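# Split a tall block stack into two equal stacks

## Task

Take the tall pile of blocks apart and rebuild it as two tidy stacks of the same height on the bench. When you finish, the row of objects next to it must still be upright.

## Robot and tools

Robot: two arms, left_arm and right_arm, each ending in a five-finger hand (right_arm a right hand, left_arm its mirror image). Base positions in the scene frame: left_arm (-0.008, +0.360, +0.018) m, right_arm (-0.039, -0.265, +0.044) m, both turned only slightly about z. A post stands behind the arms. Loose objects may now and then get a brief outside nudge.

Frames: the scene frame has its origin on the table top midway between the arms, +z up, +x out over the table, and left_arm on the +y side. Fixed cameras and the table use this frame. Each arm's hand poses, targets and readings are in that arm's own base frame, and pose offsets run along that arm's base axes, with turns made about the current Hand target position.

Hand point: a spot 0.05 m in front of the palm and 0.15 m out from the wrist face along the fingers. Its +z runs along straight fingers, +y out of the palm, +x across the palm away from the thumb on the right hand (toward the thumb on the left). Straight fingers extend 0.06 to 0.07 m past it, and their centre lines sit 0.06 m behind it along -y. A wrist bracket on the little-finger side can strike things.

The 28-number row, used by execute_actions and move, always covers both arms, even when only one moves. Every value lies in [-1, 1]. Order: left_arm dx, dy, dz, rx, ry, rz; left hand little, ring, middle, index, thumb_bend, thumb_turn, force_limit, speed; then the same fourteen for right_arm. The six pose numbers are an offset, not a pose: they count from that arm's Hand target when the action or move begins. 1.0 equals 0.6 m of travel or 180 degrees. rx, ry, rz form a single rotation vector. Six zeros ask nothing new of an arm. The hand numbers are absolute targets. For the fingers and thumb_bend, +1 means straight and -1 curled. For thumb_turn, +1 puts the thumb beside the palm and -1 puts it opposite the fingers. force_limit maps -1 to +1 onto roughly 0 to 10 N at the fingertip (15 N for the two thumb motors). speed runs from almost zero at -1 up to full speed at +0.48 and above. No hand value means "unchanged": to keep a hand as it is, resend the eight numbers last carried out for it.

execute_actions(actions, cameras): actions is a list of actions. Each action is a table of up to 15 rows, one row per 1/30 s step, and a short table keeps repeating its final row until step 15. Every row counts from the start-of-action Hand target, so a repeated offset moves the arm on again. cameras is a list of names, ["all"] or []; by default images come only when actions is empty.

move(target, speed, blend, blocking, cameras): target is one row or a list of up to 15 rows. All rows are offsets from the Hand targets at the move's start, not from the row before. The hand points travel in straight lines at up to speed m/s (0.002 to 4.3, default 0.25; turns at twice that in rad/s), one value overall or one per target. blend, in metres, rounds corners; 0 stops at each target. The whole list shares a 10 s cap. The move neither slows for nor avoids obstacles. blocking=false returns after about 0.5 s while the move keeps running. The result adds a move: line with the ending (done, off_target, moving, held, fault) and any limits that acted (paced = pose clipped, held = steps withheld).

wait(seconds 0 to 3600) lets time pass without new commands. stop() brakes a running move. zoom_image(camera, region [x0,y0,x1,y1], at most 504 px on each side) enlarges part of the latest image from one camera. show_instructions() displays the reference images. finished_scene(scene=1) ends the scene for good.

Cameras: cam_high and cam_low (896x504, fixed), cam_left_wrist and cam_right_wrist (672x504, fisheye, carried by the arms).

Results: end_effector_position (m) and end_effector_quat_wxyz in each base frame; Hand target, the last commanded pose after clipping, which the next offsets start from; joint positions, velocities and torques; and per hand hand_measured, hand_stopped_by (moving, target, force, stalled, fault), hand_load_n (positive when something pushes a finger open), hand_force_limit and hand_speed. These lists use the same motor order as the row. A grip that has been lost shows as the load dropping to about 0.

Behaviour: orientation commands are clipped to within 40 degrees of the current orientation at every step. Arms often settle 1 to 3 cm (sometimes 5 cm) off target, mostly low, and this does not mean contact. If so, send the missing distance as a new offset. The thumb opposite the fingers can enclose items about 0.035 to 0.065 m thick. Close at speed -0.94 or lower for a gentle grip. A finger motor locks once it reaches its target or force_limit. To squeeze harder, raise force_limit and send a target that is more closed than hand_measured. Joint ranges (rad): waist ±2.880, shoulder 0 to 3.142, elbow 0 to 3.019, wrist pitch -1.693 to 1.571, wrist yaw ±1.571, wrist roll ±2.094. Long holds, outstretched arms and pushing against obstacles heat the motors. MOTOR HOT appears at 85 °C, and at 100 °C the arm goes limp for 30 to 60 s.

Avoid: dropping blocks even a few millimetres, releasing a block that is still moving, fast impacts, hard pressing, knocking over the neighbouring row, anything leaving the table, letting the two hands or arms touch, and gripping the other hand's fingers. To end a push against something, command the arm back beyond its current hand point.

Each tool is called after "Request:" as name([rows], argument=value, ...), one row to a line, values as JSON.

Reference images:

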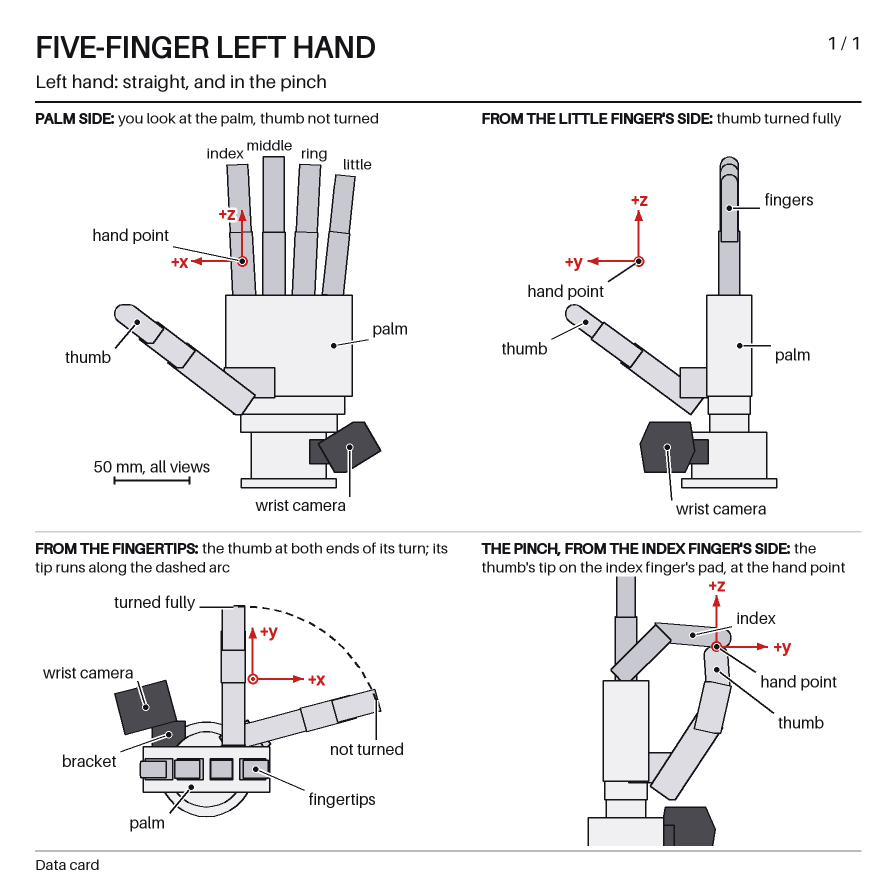

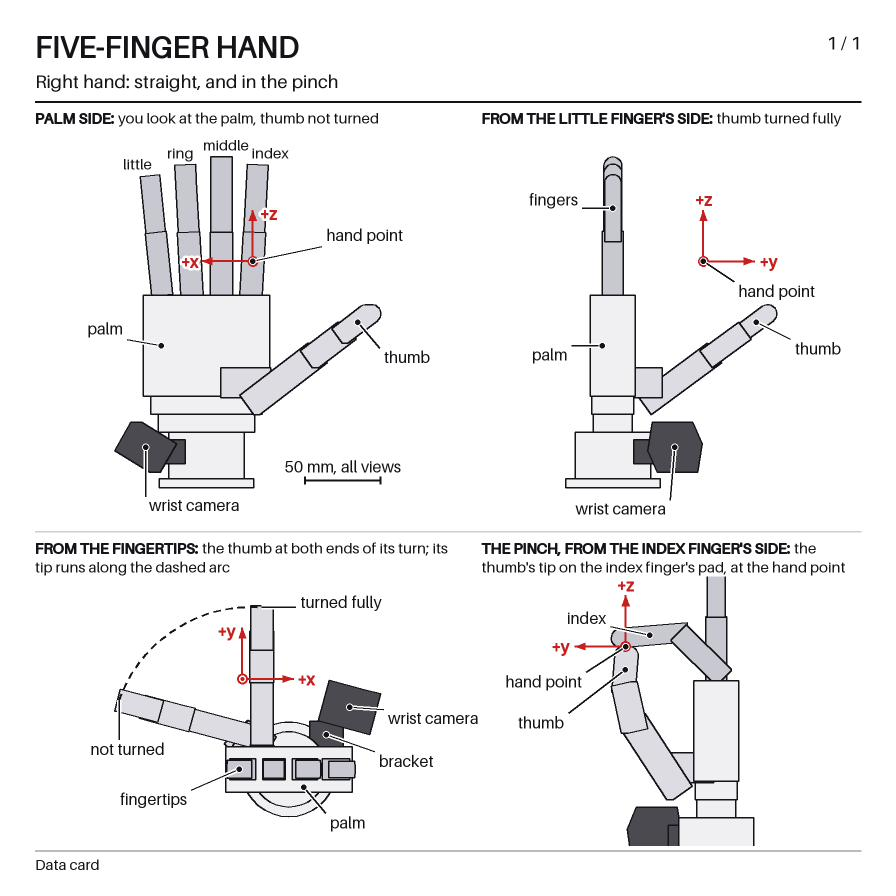

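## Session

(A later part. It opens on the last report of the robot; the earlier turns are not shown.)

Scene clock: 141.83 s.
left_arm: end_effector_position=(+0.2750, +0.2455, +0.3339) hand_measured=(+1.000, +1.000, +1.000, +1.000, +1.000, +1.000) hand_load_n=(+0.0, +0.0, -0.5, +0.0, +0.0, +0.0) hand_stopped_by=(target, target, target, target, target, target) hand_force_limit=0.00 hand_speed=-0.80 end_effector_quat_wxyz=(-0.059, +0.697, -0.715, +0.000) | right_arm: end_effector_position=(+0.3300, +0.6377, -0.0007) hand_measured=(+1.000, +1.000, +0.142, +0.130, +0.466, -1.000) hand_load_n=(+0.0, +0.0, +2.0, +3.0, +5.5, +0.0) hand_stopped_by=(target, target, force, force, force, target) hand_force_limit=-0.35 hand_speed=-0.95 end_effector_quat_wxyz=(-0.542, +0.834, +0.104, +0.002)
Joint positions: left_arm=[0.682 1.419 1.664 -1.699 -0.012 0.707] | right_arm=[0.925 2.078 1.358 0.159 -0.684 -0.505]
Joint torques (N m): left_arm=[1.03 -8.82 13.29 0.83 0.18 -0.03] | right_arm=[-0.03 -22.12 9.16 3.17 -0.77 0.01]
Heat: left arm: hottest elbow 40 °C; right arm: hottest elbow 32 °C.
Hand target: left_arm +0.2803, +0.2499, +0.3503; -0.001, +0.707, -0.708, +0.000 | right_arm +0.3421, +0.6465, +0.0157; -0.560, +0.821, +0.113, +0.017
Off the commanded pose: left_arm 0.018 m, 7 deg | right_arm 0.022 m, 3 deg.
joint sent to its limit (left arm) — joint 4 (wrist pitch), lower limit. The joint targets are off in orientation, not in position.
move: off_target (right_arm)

Request:
wait(seconds=0.1, cameras=["cam_right_wrist"])

Request:
zoom_image(camera="cam_right_wrist", region=[230, 90, 480, 290])

Scene clock: 142.23 s.
left_arm: end_effector_position=(+0.2750, +0.2455, +0.3339) hand_measured=(+1.000, +1.000, +1.000, +1.000, +1.000, +1.000) hand_load_n=(+0.0, +0.0, +0.0, +0.0, -0.5, +0.0) hand_stopped_by=(target, target, target, target, target, target) hand_force_limit=0.00 hand_speed=-0.80 end_effector_quat_wxyz=(-0.059, +0.697, -0.715, +0.000) | right_arm: end_effector_position=(+0.3300, +0.6377, -0.0007) hand_measured=(+1.000, +1.000, +0.142, +0.130, +0.466, -1.000) hand_load_n=(+0.0, +0.0, +2.0, +3.5, +5.5, +0.0) hand_stopped_by=(target, target, force, force, force, target) hand_force_limit=-0.35 hand_speed=-0.95 end_effector_quat_wxyz=(-0.542, +0.834, +0.104, +0.002)
Joint positions: left_arm=[0.682 1.419 1.664 -1.699 -0.012 0.707] | right_arm=[0.925 2.078 1.358 0.159 -0.684 -0.505]
Joint torques (N m): left_arm=[-0.03 -8.76 13.24 0.72 0.18 0.02] | right_arm=[-0.03 -21.89 9.13 3.19 -0.77 0.01]
Heat: left arm: hottest elbow 40 °C; right arm: hottest elbow 32 °C.
Hand target: left_arm +0.2803, +0.2499, +0.3503; -0.001, +0.707, -0.708, +0.000 | right_arm +0.3421, +0.6465, +0.0157; -0.560, +0.821, +0.113, +0.017
Off the commanded pose: left_arm 0.018 m, 7 deg | right_arm 0.022 m, 3 deg.
wait: 0.10 s; at rest from the start
cam_right_wrist: T_world_to_cam=[[0.44423, -0.26541, -0.8557, 0.0257], [-0.62839, -0.77308, -0.08644, 0.68539], [-0.63858, 0.57611, -0.51021, -0.03924]] pos_world=[0.39421, 0.55929, 0.06121]

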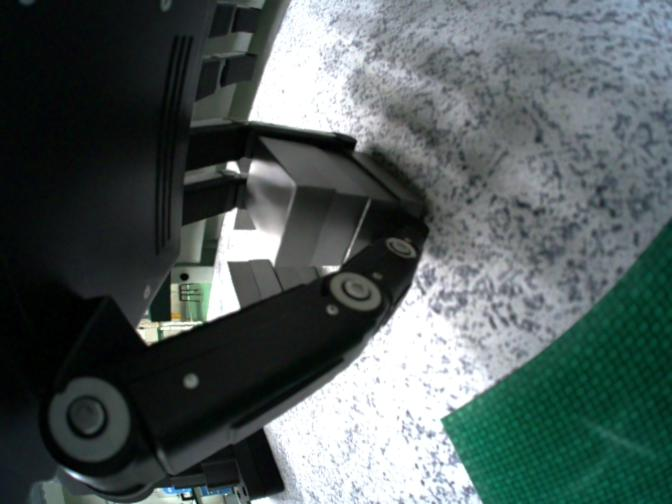

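Scaled by 2.016 from the camera's image (finer frame: 960x720).

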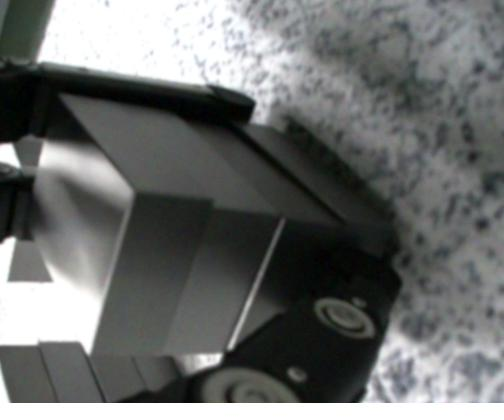

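Request:
move(target=[0,0,0,0,0,0,1,1,1,1,1,1,0,-0.8,0,0,-0.004,-0.0008,0.0006,0,1,1,-0.15,-0.2,0.3,-1,-0.35,-0.95], speed=0.02, cameras=["cam_right_wrist"])

Request:
zoom_image(camera="cam_right_wrist", region=[230, 90, 480, 290])

Scene clock: 143.77 s.
left_arm: end_effector_position=(+0.2750, +0.2455, +0.3339) hand_measured=(+1.000, +1.000, +1.000, +1.000, +1.000, +1.000) hand_load_n=(+0.0, +0.0, +0.0, +0.0, +0.0, +0.0) hand_stopped_by=(target, target, target, target, target, target) hand_force_limit=0.00 hand_speed=-0.80 end_effector_quat_wxyz=(-0.059, +0.697, -0.715, +0.000) | right_arm: end_effector_position=(+0.3300, +0.6377, -0.0007) hand_measured=(+1.000, +1.000, +0.142, +0.130, +0.466, -1.000) hand_load_n=(-0.5, +0.0, +2.0, +3.5, +5.5, +0.0) hand_stopped_by=(target, target, force, force, force, target) hand_force_limit=-0.35 hand_speed=-0.95 end_effector_quat_wxyz=(-0.542, +0.834, +0.104, +0.002)
Joint positions: left_arm=[0.682 1.419 1.664 -1.699 -0.012 0.707] | right_arm=[0.925 2.078 1.358 0.159 -0.684 -0.505]
Joint torques (N m): left_arm=[0.15 -9.05 13.44 0.77 0.25 -0.03] | right_arm=[-0.09 -21.36 9.22 3.15 -0.77 0.01]
Heat: left arm: hottest elbow 40 °C; right arm: hottest elbow 32 °C.
Hand target: left_arm +0.2803, +0.2499, +0.3503; -0.001, +0.707, -0.708, +0.000 | right_arm +0.3421, +0.6465, +0.0133; -0.559, +0.822, +0.112, +0.016
Off the commanded pose: left_arm 0.018 m, 7 deg | right_arm 0.020 m, 3 deg.
joint sent to its limit (left arm) — joint 4 (wrist pitch), lower limit. The joint targets are off in orientation, not in position.
move: off_target (right_arm)
cam_right_wrist: T_world_to_cam=[[0.44423, -0.26541, -0.8557, 0.0257], [-0.62839, -0.77308, -0.08644, 0.68539], [-0.63858, 0.57611, -0.51021, -0.03924]] pos_world=[0.39421, 0.55929, 0.06121]

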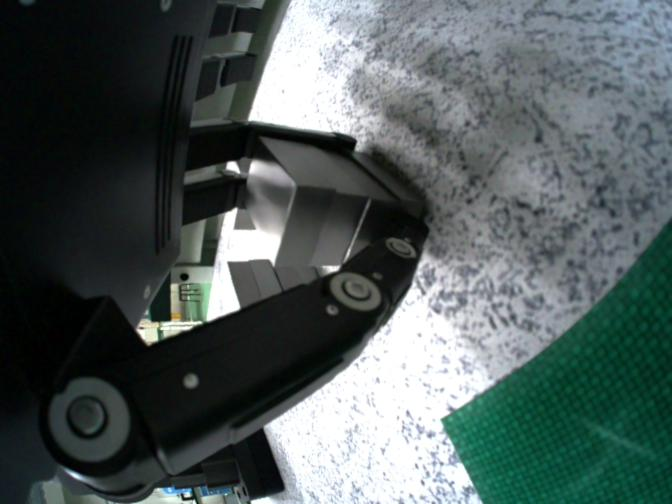

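Scaled by 2.016 from the camera's image (finer frame: 960x720).

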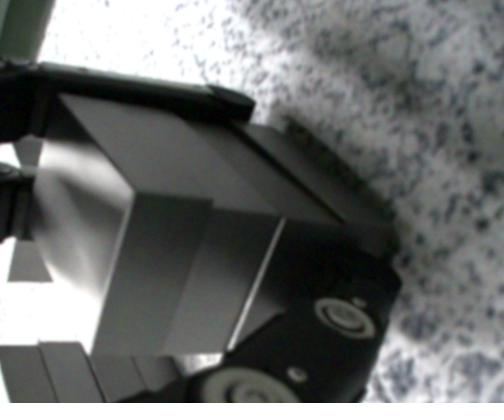

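Request:
move(target=[0,0,0,0,0,0,1,1,1,1,1,1,0,-0.8,0,0,-0.006,-0.0012,0.0009,0,1,1,-0.15,-0.2,0.3,-1,-0.35,-0.95], speed=0.02)

Scene clock: 144.83 s.
left_arm: end_effector_position=(+0.2750, +0.2455, +0.3339) hand_measured=(+1.000, +1.000, +1.000, +1.000, +1.000, +1.000) hand_load_n=(+0.0, +0.0, +0.0, +0.0, +0.0, +0.0) hand_stopped_by=(target, target, target, target, target, target) hand_force_limit=0.00 hand_speed=-0.80 end_effector_quat_wxyz=(-0.059, +0.697, -0.715, +0.000) | right_arm: end_effector_position=(+0.3296, +0.6373, -0.0032) hand_measured=(+1.000, +1.000, +0.142, +0.130, +0.466, -1.000) hand_load_n=(+0.0, +0.0, +2.0, +3.0, +5.5, +0.0) hand_stopped_by=(target, target, force, force, force, target) hand_force_limit=-0.35 hand_speed=-0.95 end_effector_quat_wxyz=(-0.541, +0.835, +0.103, +0.001)
Joint positions: left_arm=[0.682 1.419 1.664 -1.699 -0.012 0.707] | right_arm=[0.925 2.082 1.358 0.159 -0.685 -0.505]
Joint torques (N m): left_arm=[0.73 -9.41 13.31 0.83 0.19 -0.01] | right_arm=[-0.03 -21.19 9.35 3.12 -0.74 0.01]
Heat: left arm: hottest elbow 40 °C; right arm: hottest elbow 32 °C.
Hand target: left_arm +0.2803, +0.2499, +0.3503; -0.001, +0.707, -0.708, +0.000 | right_arm +0.3420, +0.6465, +0.0097; -0.557, +0.823, +0.112, +0.015
Off the commanded pose: left_arm 0.018 m, 7 deg | right_arm 0.020 m, 3 deg.
joint sent to its limit (left arm) — joint 4 (wrist pitch), lower limit. The joint targets are off in orientation, not in position.
move: off_target (right_arm)

Request:
move(target=[0,0,0,0,0,0,1,1,1,1,1,1,0,-0.8,0,0,-0.003,-0.0006,0.0005,0,1,1,-0.15,-0.2,0.3,-1,-0.35,-0.95], speed=0.02, cameras=["cam_right_wrist","cam_low"])

Request:
zoom_image(camera="cam_right_wrist", region=[330, 110, 480, 260])

Request:
zoom_image(camera="cam_low", region=[360, 190, 480, 300])

Scene clock: 145.83 s.
left_arm: end_effector_position=(+0.2750, +0.2455, +0.3339) hand_measured=(+1.000, +1.000, +1.000, +1.000, +1.000, +1.000) hand_load_n=(+0.0, +0.0, +0.0, +0.0, +0.0, +0.0) hand_stopped_by=(target, target, target, target, target, target) hand_force_limit=0.00 hand_speed=-0.80 end_effector_quat_wxyz=(-0.059, +0.697, -0.715, +0.000) | right_arm: end_effector_position=(+0.3296, +0.6373, -0.0032) hand_measured=(+1.000, +1.000, +0.142, +0.130, +0.466, -1.000) hand_load_n=(+0.0, +0.0, +2.0, +3.0, +5.5, +0.0) hand_stopped_by=(target, target, force, force, force, target) hand_force_limit=-0.35 hand_speed=-0.95 end_effector_quat_wxyz=(-0.541, +0.835, +0.103, +0.001)
Joint positions: left_arm=[0.682 1.419 1.664 -1.699 -0.012 0.707] | right_arm=[0.925 2.082 1.358 0.159 -0.685 -0.505]
Joint torques (N m): left_arm=[0.73 -8.82 13.39 0.76 0.19 0] | right_arm=[-0.03 -20.89 9.43 3.15 -0.73 0.01]
Heat: left arm: hottest elbow 40 °C; right arm: hottest elbow 32 °C.
Hand target: left_arm +0.2803, +0.2499, +0.3503; -0.001, +0.707, -0.708, +0.000 | right_arm +0.3420, +0.6465, +0.0080; -0.557, +0.823, +0.111, +0.014
Off the commanded pose: left_arm 0.018 m, 7 deg | right_arm 0.019 m, 3 deg.
joint sent to its limit (left arm) — joint 4 (wrist pitch), lower limit. The joint targets are off in orientation, not in position.
move: off_target (right_arm)
cam_right_wrist: T_world_to_cam=[[0.44238, -0.26719, -0.8561, 0.0255], [-0.62807, -0.77371, -0.08308, 0.68495], [-0.64018, 0.57445, -0.51009, -0.03905]] pos_world=[0.39392, 0.5592, 0.05881]
Images, in order (width x height): cam_low 896x504, cam_right_wrist 672x504.

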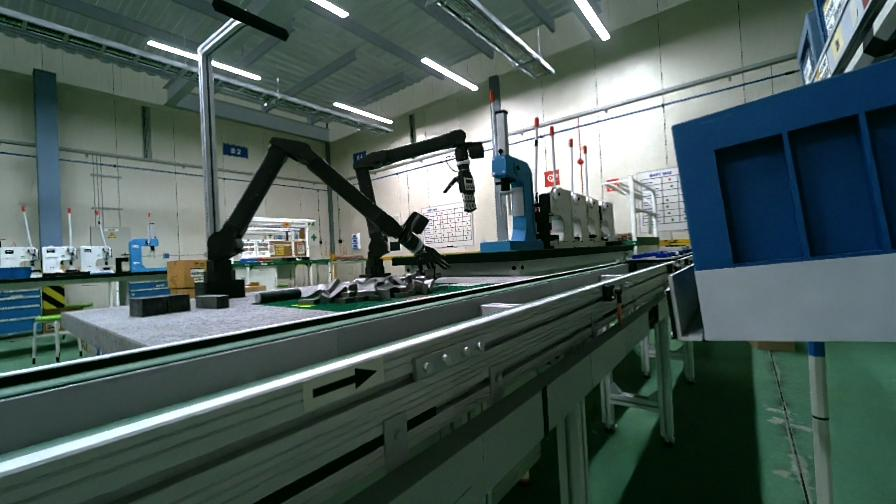

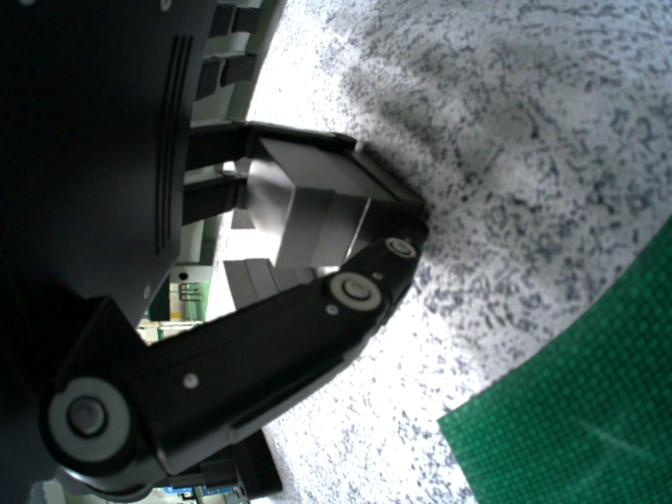

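Scaled by 3.360 from the camera's image (finer frame: 960x720).

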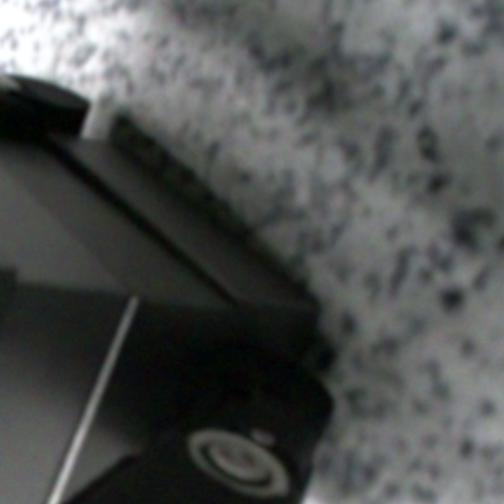

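Scaled by 4.200 from the camera's image (finer frame: 1280x720).

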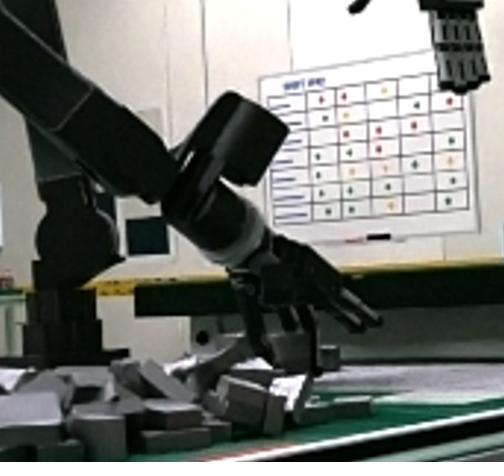

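Request:
move(target=[0,0,0,0,0,0,1,1,1,1,1,1,0,-0.8,0,0,-0.003,-0.0006,0.0005,0,1,1,-0.15,-0.2,0.3,-1,-0.35,-0.95], speed=0.02, cameras=["cam_right_wrist"])

Request:
zoom_image(camera="cam_right_wrist", region=[330, 110, 480, 260])

Scene clock: 147.23 s.
left_arm: end_effector_position=(+0.2750, +0.2455, +0.3339) hand_measured=(+1.000, +1.000, +1.000, +1.000, +1.000, +1.000) hand_load_n=(+0.0, +0.0, +0.0, +0.0, -0.5, +0.0) hand_stopped_by=(target, target, target, target, target, target) hand_force_limit=0.00 hand_speed=-0.80 end_effector_quat_wxyz=(-0.059, +0.697, -0.715, +0.000) | right_arm: end_effector_position=(+0.3297, +0.6372, -0.0034) hand_measured=(+1.000, +1.000, +0.142, +0.130, +0.466, -1.000) hand_load_n=(+0.0, +0.0, +2.5, +3.0, +5.5, +0.0) hand_stopped_by=(target, target, force, force, force, target) hand_force_limit=-0.35 hand_speed=-0.95 end_effector_quat_wxyz=(-0.541, +0.835, +0.103, +0.001)
Joint positions: left_arm=[0.682 1.419 1.664 -1.699 -0.012 0.707] | right_arm=[0.924 2.082 1.358 0.159 -0.685 -0.505]
Joint torques (N m): left_arm=[0.85 -8.94 13.29 0.8 0.22 -0.02] | right_arm=[0.09 -20.6 9.52 3.15 -0.73 0]
Heat: left arm: hottest elbow 40 °C; right arm: hottest elbow 32 °C.
Hand target: left_arm +0.2803, +0.2499, +0.3503; -0.001, +0.707, -0.708, +0.000 | right_arm +0.3422, +0.6464, +0.0061; -0.556, +0.824, +0.111, +0.014
Off the commanded pose: left_arm 0.018 m, 7 deg | right_arm 0.018 m, 3 deg.
joint sent to its limit (left arm) — joint 4 (wrist pitch), lower limit. The joint targets are off in orientation, not in position.
move: off_target (right_arm)
cam_right_wrist: T_world_to_cam=[[0.44204, -0.26743, -0.8562, 0.02538], [-0.62818, -0.77366, -0.08267, 0.68489], [-0.6403, 0.57439, -0.50999, -0.03889]] pos_world=[0.39412, 0.559, 0.05851]

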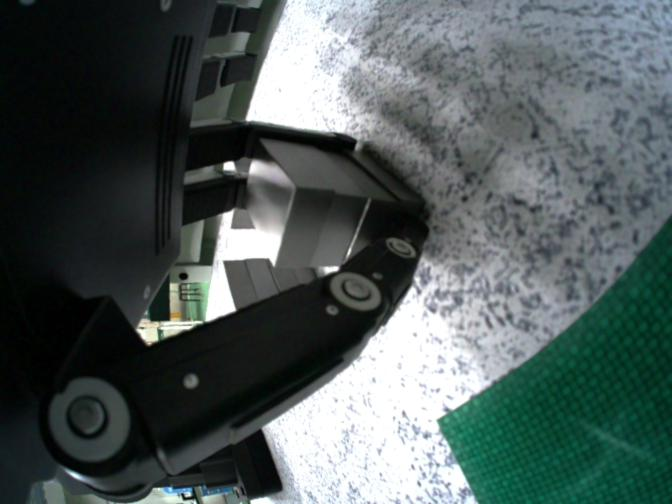

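Scaled by 3.360 from the camera's image (finer frame: 960x720).

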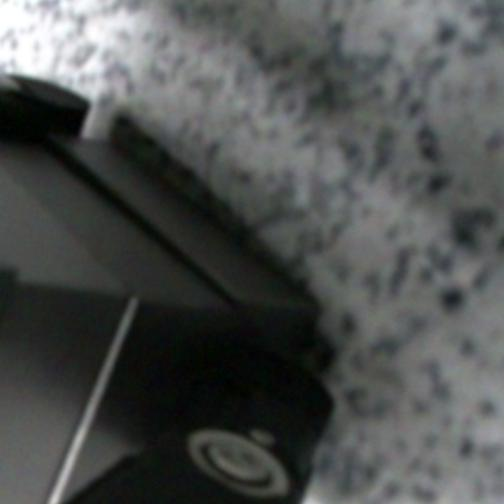

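Request:
move(target=[0,0,0,0,0,0,1,1,1,1,1,1,0,-0.8,0,0,-0.004,-0.0008,0.0006,0,1,1,-0.15,-0.2,0.3,-1,-0.35,-0.95], speed=0.02, cameras=["cam_right_wrist"])

Request:
zoom_image(camera="cam_right_wrist", region=[330, 110, 480, 260])

Scene clock: 148.23 s.
left_arm: end_effector_position=(+0.2750, +0.2455, +0.3339) hand_measured=(+1.000, +1.000, +1.000, +1.000, +1.000, +1.000) hand_load_n=(+0.0, +0.0, -0.5, +0.0, +0.0, +0.0) hand_stopped_by=(target, target, target, target, target, target) hand_force_limit=0.00 hand_speed=-0.80 end_effector_quat_wxyz=(-0.059, +0.697, -0.715, +0.000) | right_arm: end_effector_position=(+0.3296, +0.6373, -0.0036) hand_measured=(+1.000, +1.000, +0.142, +0.130, +0.466, -1.000) hand_load_n=(+0.0, +0.0, +2.0, +3.5, +5.0, -0.5) hand_stopped_by=(target, target, force, force, force, target) hand_force_limit=-0.35 hand_speed=-0.95 end_effector_quat_wxyz=(-0.542, +0.834, +0.104, +0.000)
Joint positions: left_arm=[0.682 1.419 1.664 -1.699 -0.012 0.707] | right_arm=[0.924 2.083 1.358 0.161 -0.686 -0.505]
Joint velocities: left_arm=[0.005 -0.005 0.017 -0.046 0.007 0.051] | right_arm=[within noise]
Joint torques (N m): left_arm=[-0.21 -8.76 13.46 0.72 0.2 0] | right_arm=[-0.03 -20.54 9.63 3.04 -0.67 0]
Heat: left arm: hottest elbow 40 °C; right arm: hottest elbow 32 °C.
Hand target: left_arm +0.2803, +0.2499, +0.3503; -0.001, +0.707, -0.708, +0.000 | right_arm +0.3420, +0.6465, +0.0036; -0.555, +0.824, +0.110, +0.013
Off the commanded pose: left_arm 0.018 m, 7 deg | right_arm 0.017 m, 2 deg.
joint sent to its limit (left arm) — joint 4 (wrist pitch), lower limit. The joint targets are off in orientation, not in position.
move: off_target (right_arm)
cam_right_wrist: T_world_to_cam=[[0.44223, -0.26622, -0.85648, 0.02443], [-0.62748, -0.77415, -0.08336, 0.68506], [-0.64086, 0.57429, -0.5094, -0.03891]] pos_world=[0.39412, 0.55919, 0.05821]

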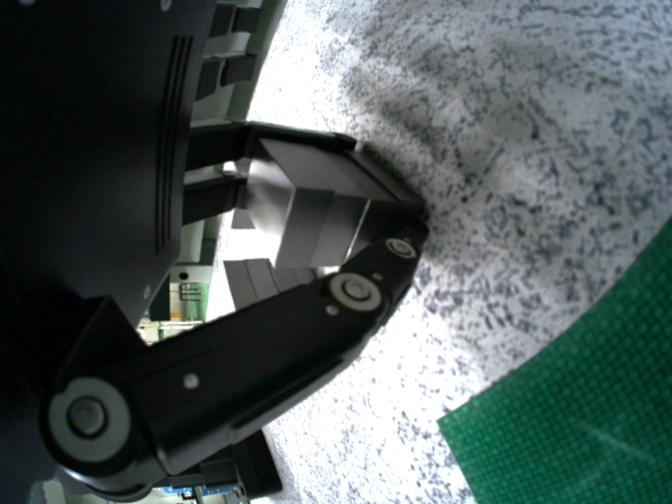

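Scaled by 3.360 from the camera's image (finer frame: 960x720).

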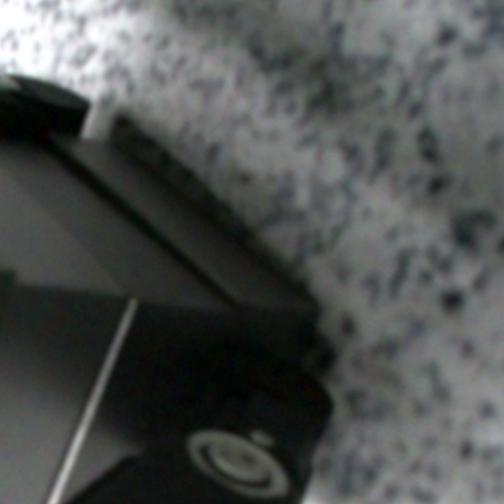

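Request:
move(target=[0,0,0,0,0,0,1,1,1,1,1,1,0,-0.8,0,0,0,0,0,0,1,1,0.25,0.25,0.55,-1,-0.35,-0.93], speed=0.02, cameras=["cam_right_wrist"])

Request:
zoom_image(camera="cam_right_wrist", region=[230, 90, 480, 290])

Scene clock: 152.27 s.
left_arm: end_effector_position=(+0.2750, +0.2455, +0.3339) hand_measured=(+1.000, +1.000, +1.000, +1.000, +1.000, +1.000) hand_load_n=(-0.5, +0.0, +0.0, +0.0, +0.0, +0.0) hand_stopped_by=(target, target, target, target, target, target) hand_force_limit=0.00 hand_speed=-0.80 end_effector_quat_wxyz=(-0.059, +0.697, -0.715, +0.000) | right_arm: end_effector_position=(+0.3310, +0.6388, -0.0014) hand_measured=(+1.000, +1.000, +0.250, +0.250, +0.550, -1.000) hand_load_n=(+0.0, +0.0, +0.0, +0.0, +0.0, +0.0) hand_stopped_by=(target, target, target, target, target, target) hand_force_limit=-0.35 hand_speed=-0.93 end_effector_quat_wxyz=(-0.546, +0.831, +0.106, +0.003)
Joint positions: left_arm=[0.682 1.419 1.664 -1.699 -0.012 0.707] | right_arm=[0.923 2.083 1.358 0.174 -0.69 -0.505]
Joint torques (N m): left_arm=[0.79 -8.76 13.26 0.76 0.22 -0.02] | right_arm=[0.15 -20.37 9.65 2.56 -0.51 0.01]
Heat: left arm: hottest elbow 40 °C; right arm: hottest elbow 32 °C.
Hand target: left_arm +0.2803, +0.2499, +0.3503; -0.001, +0.707, -0.708, +0.000 | right_arm +0.3422, +0.6464, +0.0037; -0.555, +0.824, +0.110, +0.013
Off the commanded pose: left_arm 0.018 m, 7 deg | right_arm 0.014 m, 2 deg.
joint sent to its limit (left arm) — joint 4 (wrist pitch), lower limit. The joint targets are off in orientation, not in position.
move: done
cam_right_wrist: T_world_to_cam=[[0.44814, -0.25534, -0.85672, 0.01725], [-0.62529, -0.77443, -0.09627, 0.68671], [-0.63889, 0.57884, -0.50672, -0.04124]] pos_world=[0.39532, 0.56008, 0.05999]

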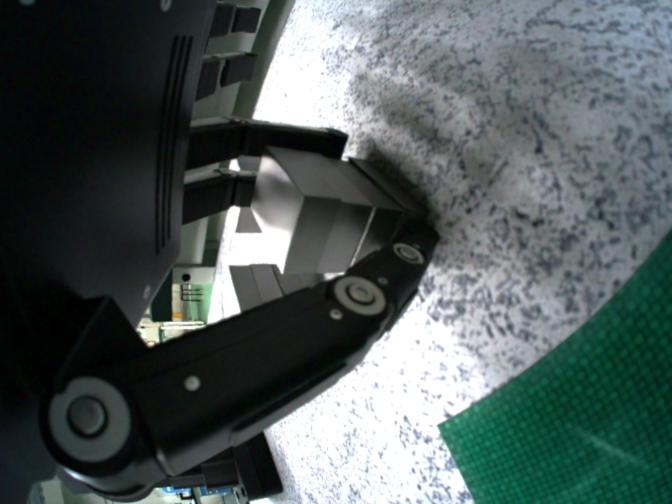

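Scaled by 2.016 from the camera's image (finer frame: 960x720).

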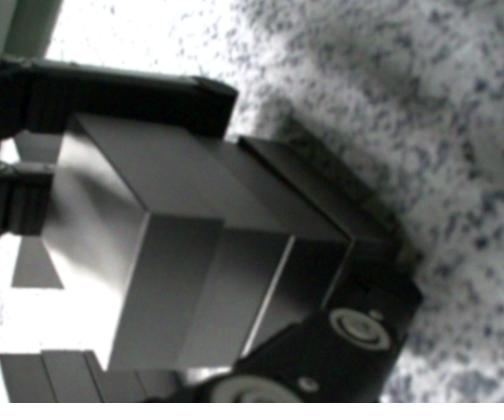

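Request:
move([
  [0,0,0,0,0,0,1,1,1,1,1,1,0,-0.8,0,0,0,0,0,0,1,1,0.6,0.6,0.6,-1,-0.35,-0.8],
  [0,0,0,0,0,0,1,1,1,1,1,1,0,-0.8,0.002,0.01,0.1,0.0174,-0.0131,0,1,1,0.6,0.6,0.6,-1,-0.35,-0.8],
], speed=0.08, cameras=["cam_right_wrist"])

Request:
zoom_image(camera="cam_right_wrist", region=[230, 90, 530, 330])

Scene clock: 156.37 s.
left_arm: end_effector_position=(+0.2750, +0.2455, +0.3339) hand_measured=(+1.000, +1.000, +1.000, +1.000, +1.000, +1.000) hand_load_n=(+0.0, +0.0, +0.0, +0.0, +0.0, +0.0) hand_stopped_by=(target, target, target, target, target, target) hand_force_limit=0.00 hand_speed=-0.80 end_effector_quat_wxyz=(-0.059, +0.697, -0.715, +0.000) | right_arm: end_effector_position=(+0.3359, +0.6453, +0.0519) hand_measured=(+1.000, +1.000, +0.600, +0.600, +0.600, -1.000) hand_load_n=(+0.0, +0.0, +0.0, +0.0, +0.0, +0.0) hand_stopped_by=(target, target, target, target, target, target) hand_force_limit=-0.35 hand_speed=-0.80 end_effector_quat_wxyz=(-0.569, +0.814, +0.119, +0.026)
Joint positions: left_arm=[0.682 1.419 1.664 -1.699 -0.012 0.707] | right_arm=[0.923 2.006 1.358 0.174 -0.69 -0.505]
Joint torques (N m): left_arm=[0.38 -9.11 13.38 0.76 0.21 -0.03] | right_arm=[0.44 -21.19 10.32 1.81 -0.33 0.05]
Heat: left arm: hottest elbow 40 °C; right arm: hottest elbow 32 °C.
Hand target: left_arm +0.2803, +0.2499, +0.3503; -0.001, +0.707, -0.708, +0.000 | right_arm +0.3434, +0.6524, +0.0638; -0.575, +0.808, +0.121, +0.033
Off the commanded pose: left_arm 0.018 m, 7 deg | right_arm 0.016 m, 1 deg.
joint sent to its limit (left arm) — joint 4 (wrist pitch), lower limit. The joint targets are off in orientation, not in position.
move: off_target (right_arm)
cam_right_wrist: T_world_to_cam=[[0.4878, -0.20298, -0.84903, 0.01485], [-0.61907, -0.76615, -0.17252, 0.69638], [-0.61546, 0.60977, -0.49939, -0.04306]] pos_world=[0.39736, 0.5628, 0.11124]

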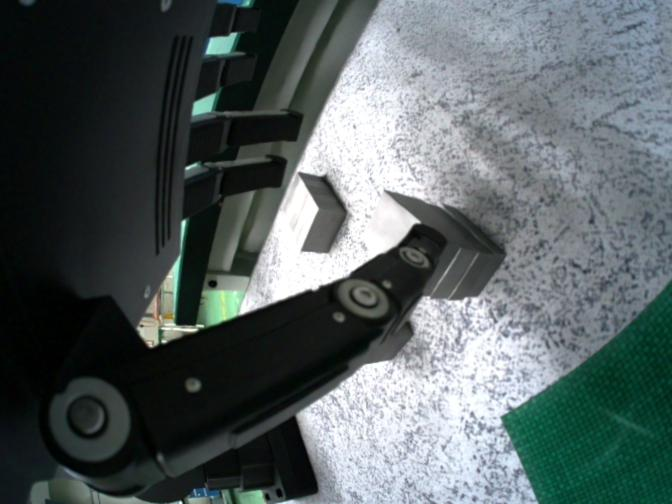

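Scaled by 1.680 from the camera's image (finer frame: 960x720).

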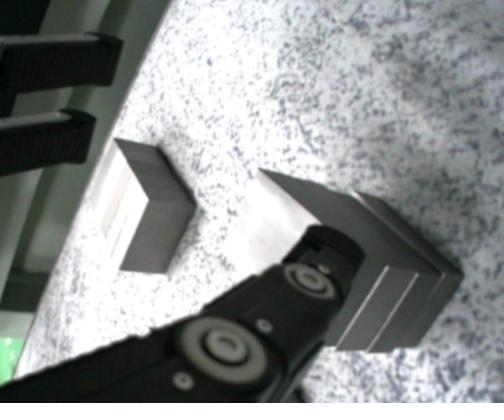

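Request:
move([
  [0,0,0,0,0,0,1,1,1,1,1,1,0,-0.8,0.0,0.0,0.1,0,0,0,1,1,0.6,0.6,0.6,-1,-0.35,-0.8],
  [0,0,0,0,0,0,1,1,1,1,1,1,0,-0.8,0.0,-0.13,0.1,-0.02,0,0,1,1,0.6,0.6,0.6,-1,-0.35,-0.8],
], speed=0.15, blend=[0.02,0], cameras=["cam_right_wrist","cam_left_wrist"])

Request:
zoom_image(camera="cam_right_wrist", region=[280, 60, 560, 300])

Request:
zoom_image(camera="cam_left_wrist", region=[290, 160, 450, 320])

Scene clock: 158.70 s.
left_arm: end_effector_position=(+0.2750, +0.2455, +0.3339) hand_measured=(+1.000, +1.000, +1.000, +1.000, +1.000, +1.000) hand_load_n=(+0.0, +0.0, +0.0, +0.0, +0.0, +0.0) hand_stopped_by=(target, target, target, target, target, target) hand_force_limit=0.00 hand_speed=-0.80 end_effector_quat_wxyz=(-0.059, +0.697, -0.715, +0.000) | right_arm: end_effector_position=(+0.3452, +0.5777, +0.1237) hand_measured=(+1.000, +1.000, +0.600, +0.600, +0.600, -1.000) hand_load_n=(+0.0, +0.0, +0.0, +0.0, +0.0, +0.0) hand_stopped_by=(target, target, target, target, target, target) hand_force_limit=-0.35 hand_speed=-0.80 end_effector_quat_wxyz=(-0.552, +0.825, +0.119, +0.030)
Joint positions: left_arm=[0.682 1.419 1.664 -1.699 -0.012 0.707] | right_arm=[0.847 1.796 1.287 -0.042 -0.732 -0.588]
Joint torques (N m): left_arm=[0.26 -8.76 13.41 0.7 0.18 0] | right_arm=[0.62 -18.96 8.44 1.5 -0.53 -0.05]
Heat: left arm: hottest elbow 40 °C; right arm: hottest elbow 32 °C.
Hand target: left_arm +0.2803, +0.2499, +0.3503; -0.001, +0.707, -0.708, +0.000 | right_arm +0.3434, +0.5746, +0.1238; -0.549, +0.826, +0.122, +0.029
Off the commanded pose: left_arm 0.018 m, 7 deg | right_arm 0.004 m, 0 deg.
joint sent to its limit (left arm) — joint 4 (wrist pitch), lower limit. The joint targets are off in orientation, not in position.
move: done
cam_left_wrist: T_world_to_cam=[[0.95386, -0.29994, 0.01363, -0.18576], [-0.27212, -0.84442, 0.46141, 0.11889], [-0.12688, -0.44383, -0.88708, 0.55115]] pos_world=[0.27947, 0.2893, 0.43659]
cam_right_wrist: T_world_to_cam=[[0.49569, -0.2401, -0.83465, 0.07456], [-0.62321, -0.76767, -0.14929, 0.66226], [-0.60489, 0.59417, -0.53016, 0.04888]] pos_world=[0.40533, 0.49726, 0.18701]
Images, in order (width x height): cam_left_wrist 672x504, cam_right_wrist 672x504.

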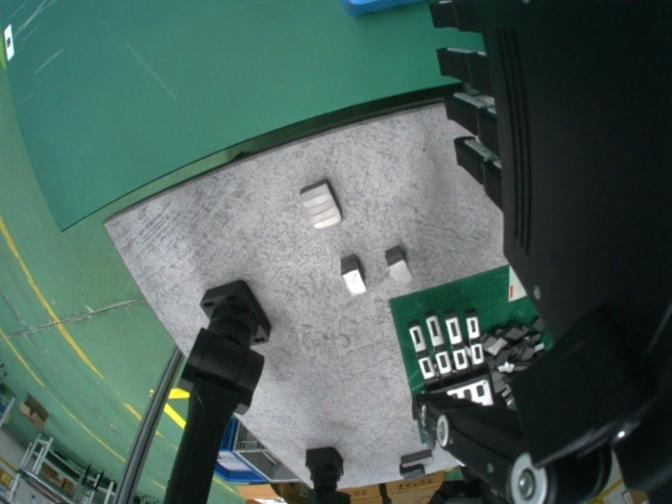

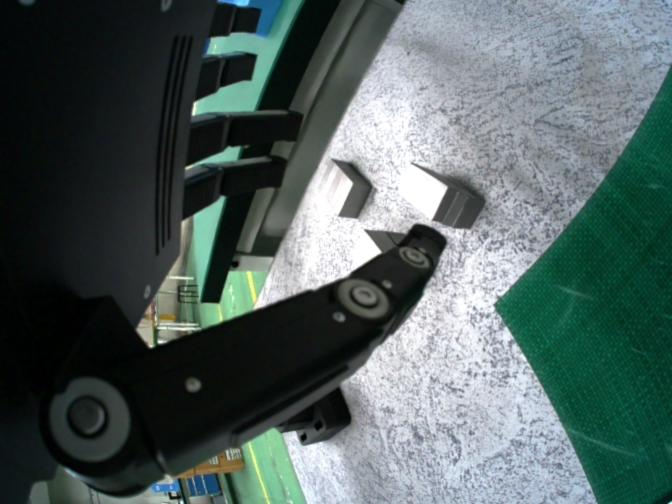

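Scaled by 1.800 from the camera's image (finer frame: 960x720).

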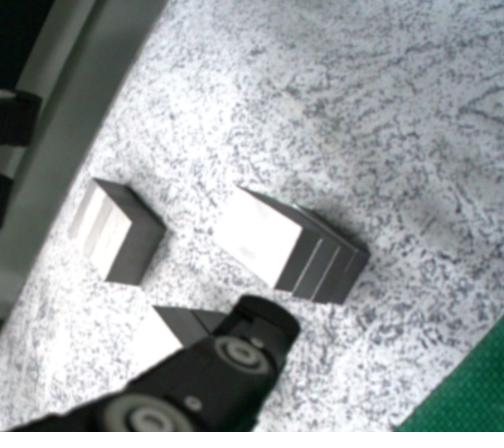

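Scaled by 3.150 from the camera's image (finer frame: 960x720).

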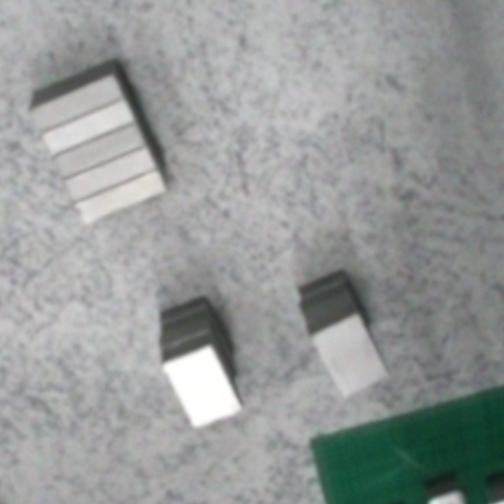

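Request:
zoom_image(camera="cam_right_wrist", region=[390, 155, 500, 235])

Request:
zoom_image(camera="cam_left_wrist", region=[330, 235, 420, 305])

Scaled by 4.582 from the camera's image (finer frame: 960x720).

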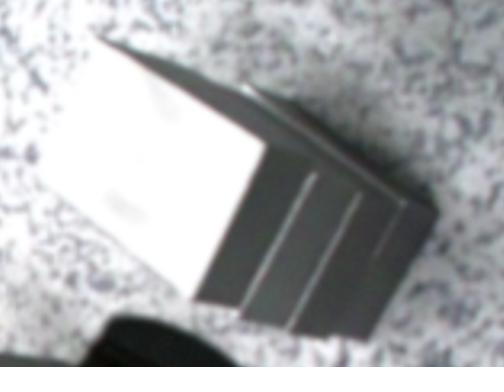

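Scaled by 5.600 from the camera's image (finer frame: 960x720).

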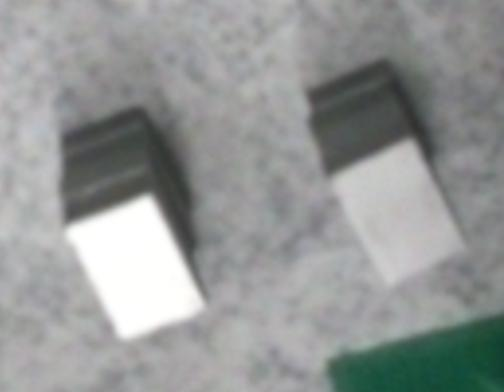

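Request:
zoom_image(camera="cam_right_wrist", region=[430, 170, 495, 235])

Request:
zoom_image(camera="cam_high", region=[540, 290, 680, 390])

Scaled by 7.754 from the camera's image (finer frame: 960x720).

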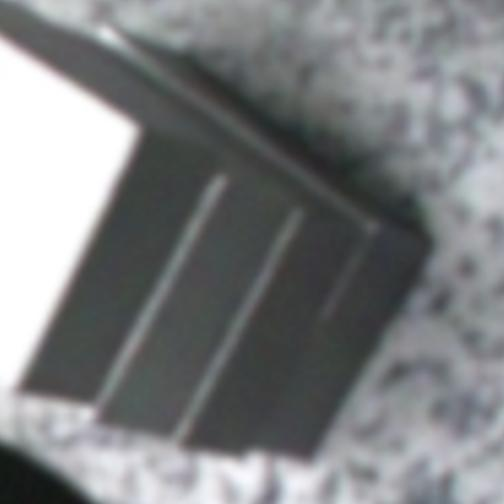

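This scene's latest camera images include none from cam_high. They are from: cam_left_wrist, cam_right_wrist. cam_high's image comes with the result of a call that names it in "cameras".

Request:
move(target=[0,0,0,0,0,0,1,1,1,1,1,1,0,-0.8,0.05,-0.1,0.06,0,0,0,1,1,0.6,0.6,1,-1,-0.35,-0.5], speed=0.2, cameras=["cam_right_wrist","cam_high"])

Request:
zoom_image(camera="cam_right_wrist", region=[340, 100, 500, 260])

Request:
zoom_image(camera="cam_high", region=[560, 290, 670, 380])

Scene clock: 161.97 s.
left_arm: end_effector_position=(+0.2750, +0.2455, +0.3339) hand_measured=(+1.000, +1.000, +1.000, +1.000, +1.000, +1.000) hand_load_n=(+0.0, +0.0, +0.0, +0.0, +0.0, +0.0) hand_stopped_by=(target, target, target, target, target, target) hand_force_limit=0.00 hand_speed=-0.80 end_effector_quat_wxyz=(-0.059, +0.697, -0.715, +0.000) | right_arm: end_effector_position=(+0.3775, +0.5131, +0.1643) hand_measured=(+1.000, +1.000, +0.600, +0.600, +1.000, -1.000) hand_load_n=(+0.0, +0.0, +0.0, -0.5, +0.0, +0.5) hand_stopped_by=(target, target, target, target, target, target) hand_force_limit=-0.35 hand_speed=-0.50 end_effector_quat_wxyz=(-0.553, +0.824, +0.118, +0.035)
Joint positions: left_arm=[0.682 1.419 1.664 -1.699 -0.012 0.707] | right_arm=[0.726 1.692 1.271 -0.187 -0.827 -0.678]
Joint torques (N m): left_arm=[0.38 -8.59 13.33 0.68 0.18 -0.03] | right_arm=[1.08 -16.26 9.22 1.32 -0.61 -0.07]
Heat: left arm: hottest elbow 40 °C; right arm: hottest elbow 32 °C.
Hand target: left_arm +0.2803, +0.2499, +0.3503; -0.001, +0.707, -0.708, +0.000 | right_arm +0.3735, +0.5145, +0.1598; -0.549, +0.826, +0.122, +0.029
Off the commanded pose: left_arm 0.018 m, 7 deg | right_arm 0.006 m, 1 deg.
joint sent to its limit (left arm) — joint 4 (wrist pitch), lower limit. The joint targets are off in orientation, not in position.
move: done
cam_right_wrist: T_world_to_cam=[[0.49849, -0.24097, -0.83273, 0.07593], [-0.62795, -0.76262, -0.15522, 0.63898], [-0.59766, 0.60029, -0.53147, 0.12267]] pos_world=[0.43671, 0.43195, 0.22761]
Images, in order (width x height): cam_high 896x504, cam_right_wrist 672x504.

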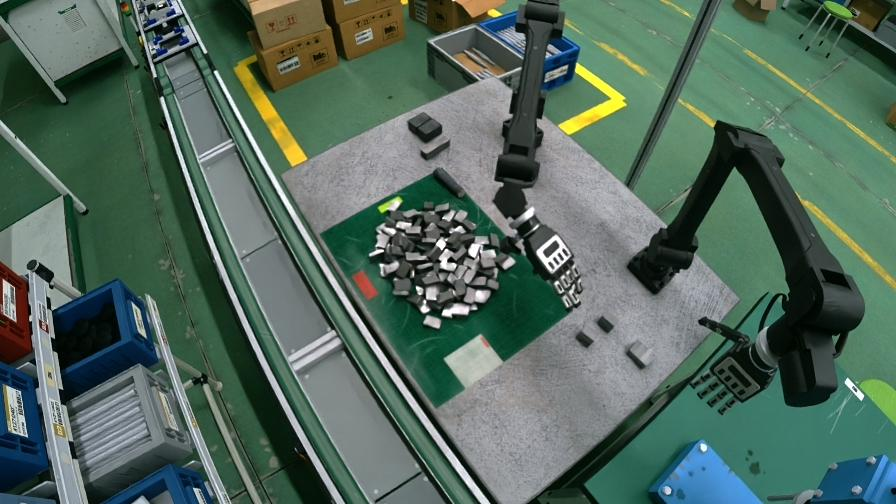

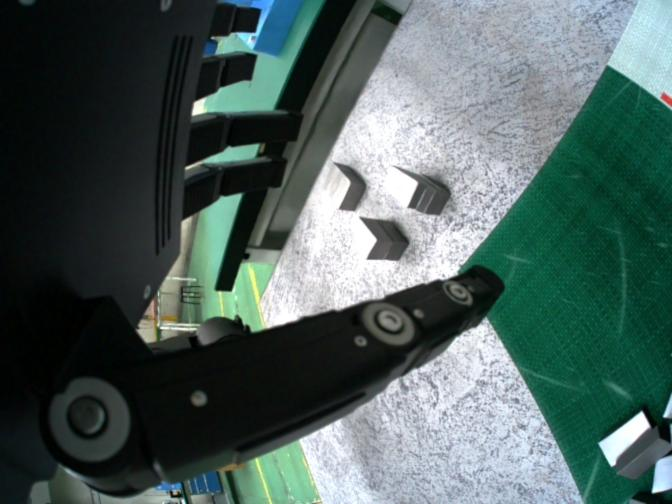

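Scaled by 3.150 from the camera's image (finer frame: 960x720).

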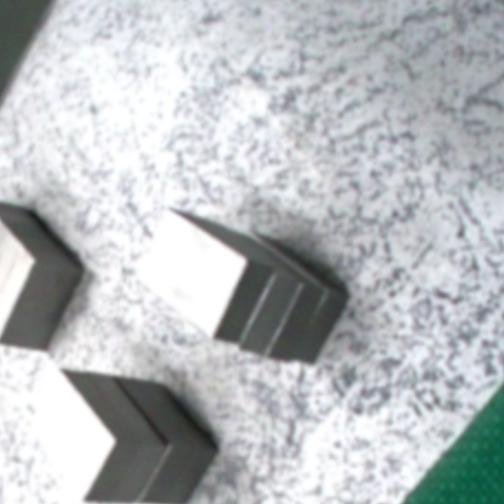

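Scaled by 4.582 from the camera's image (finer frame: 1280x720).

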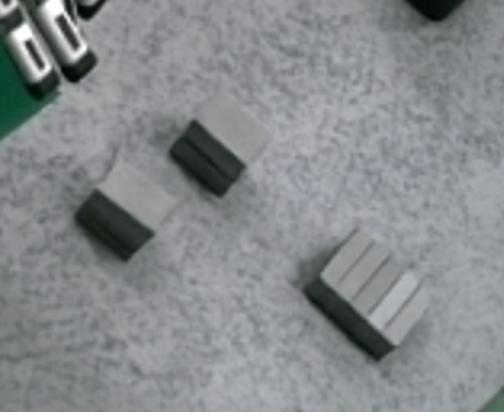

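Request:
finished_scene()

The scene is finished: the task was done.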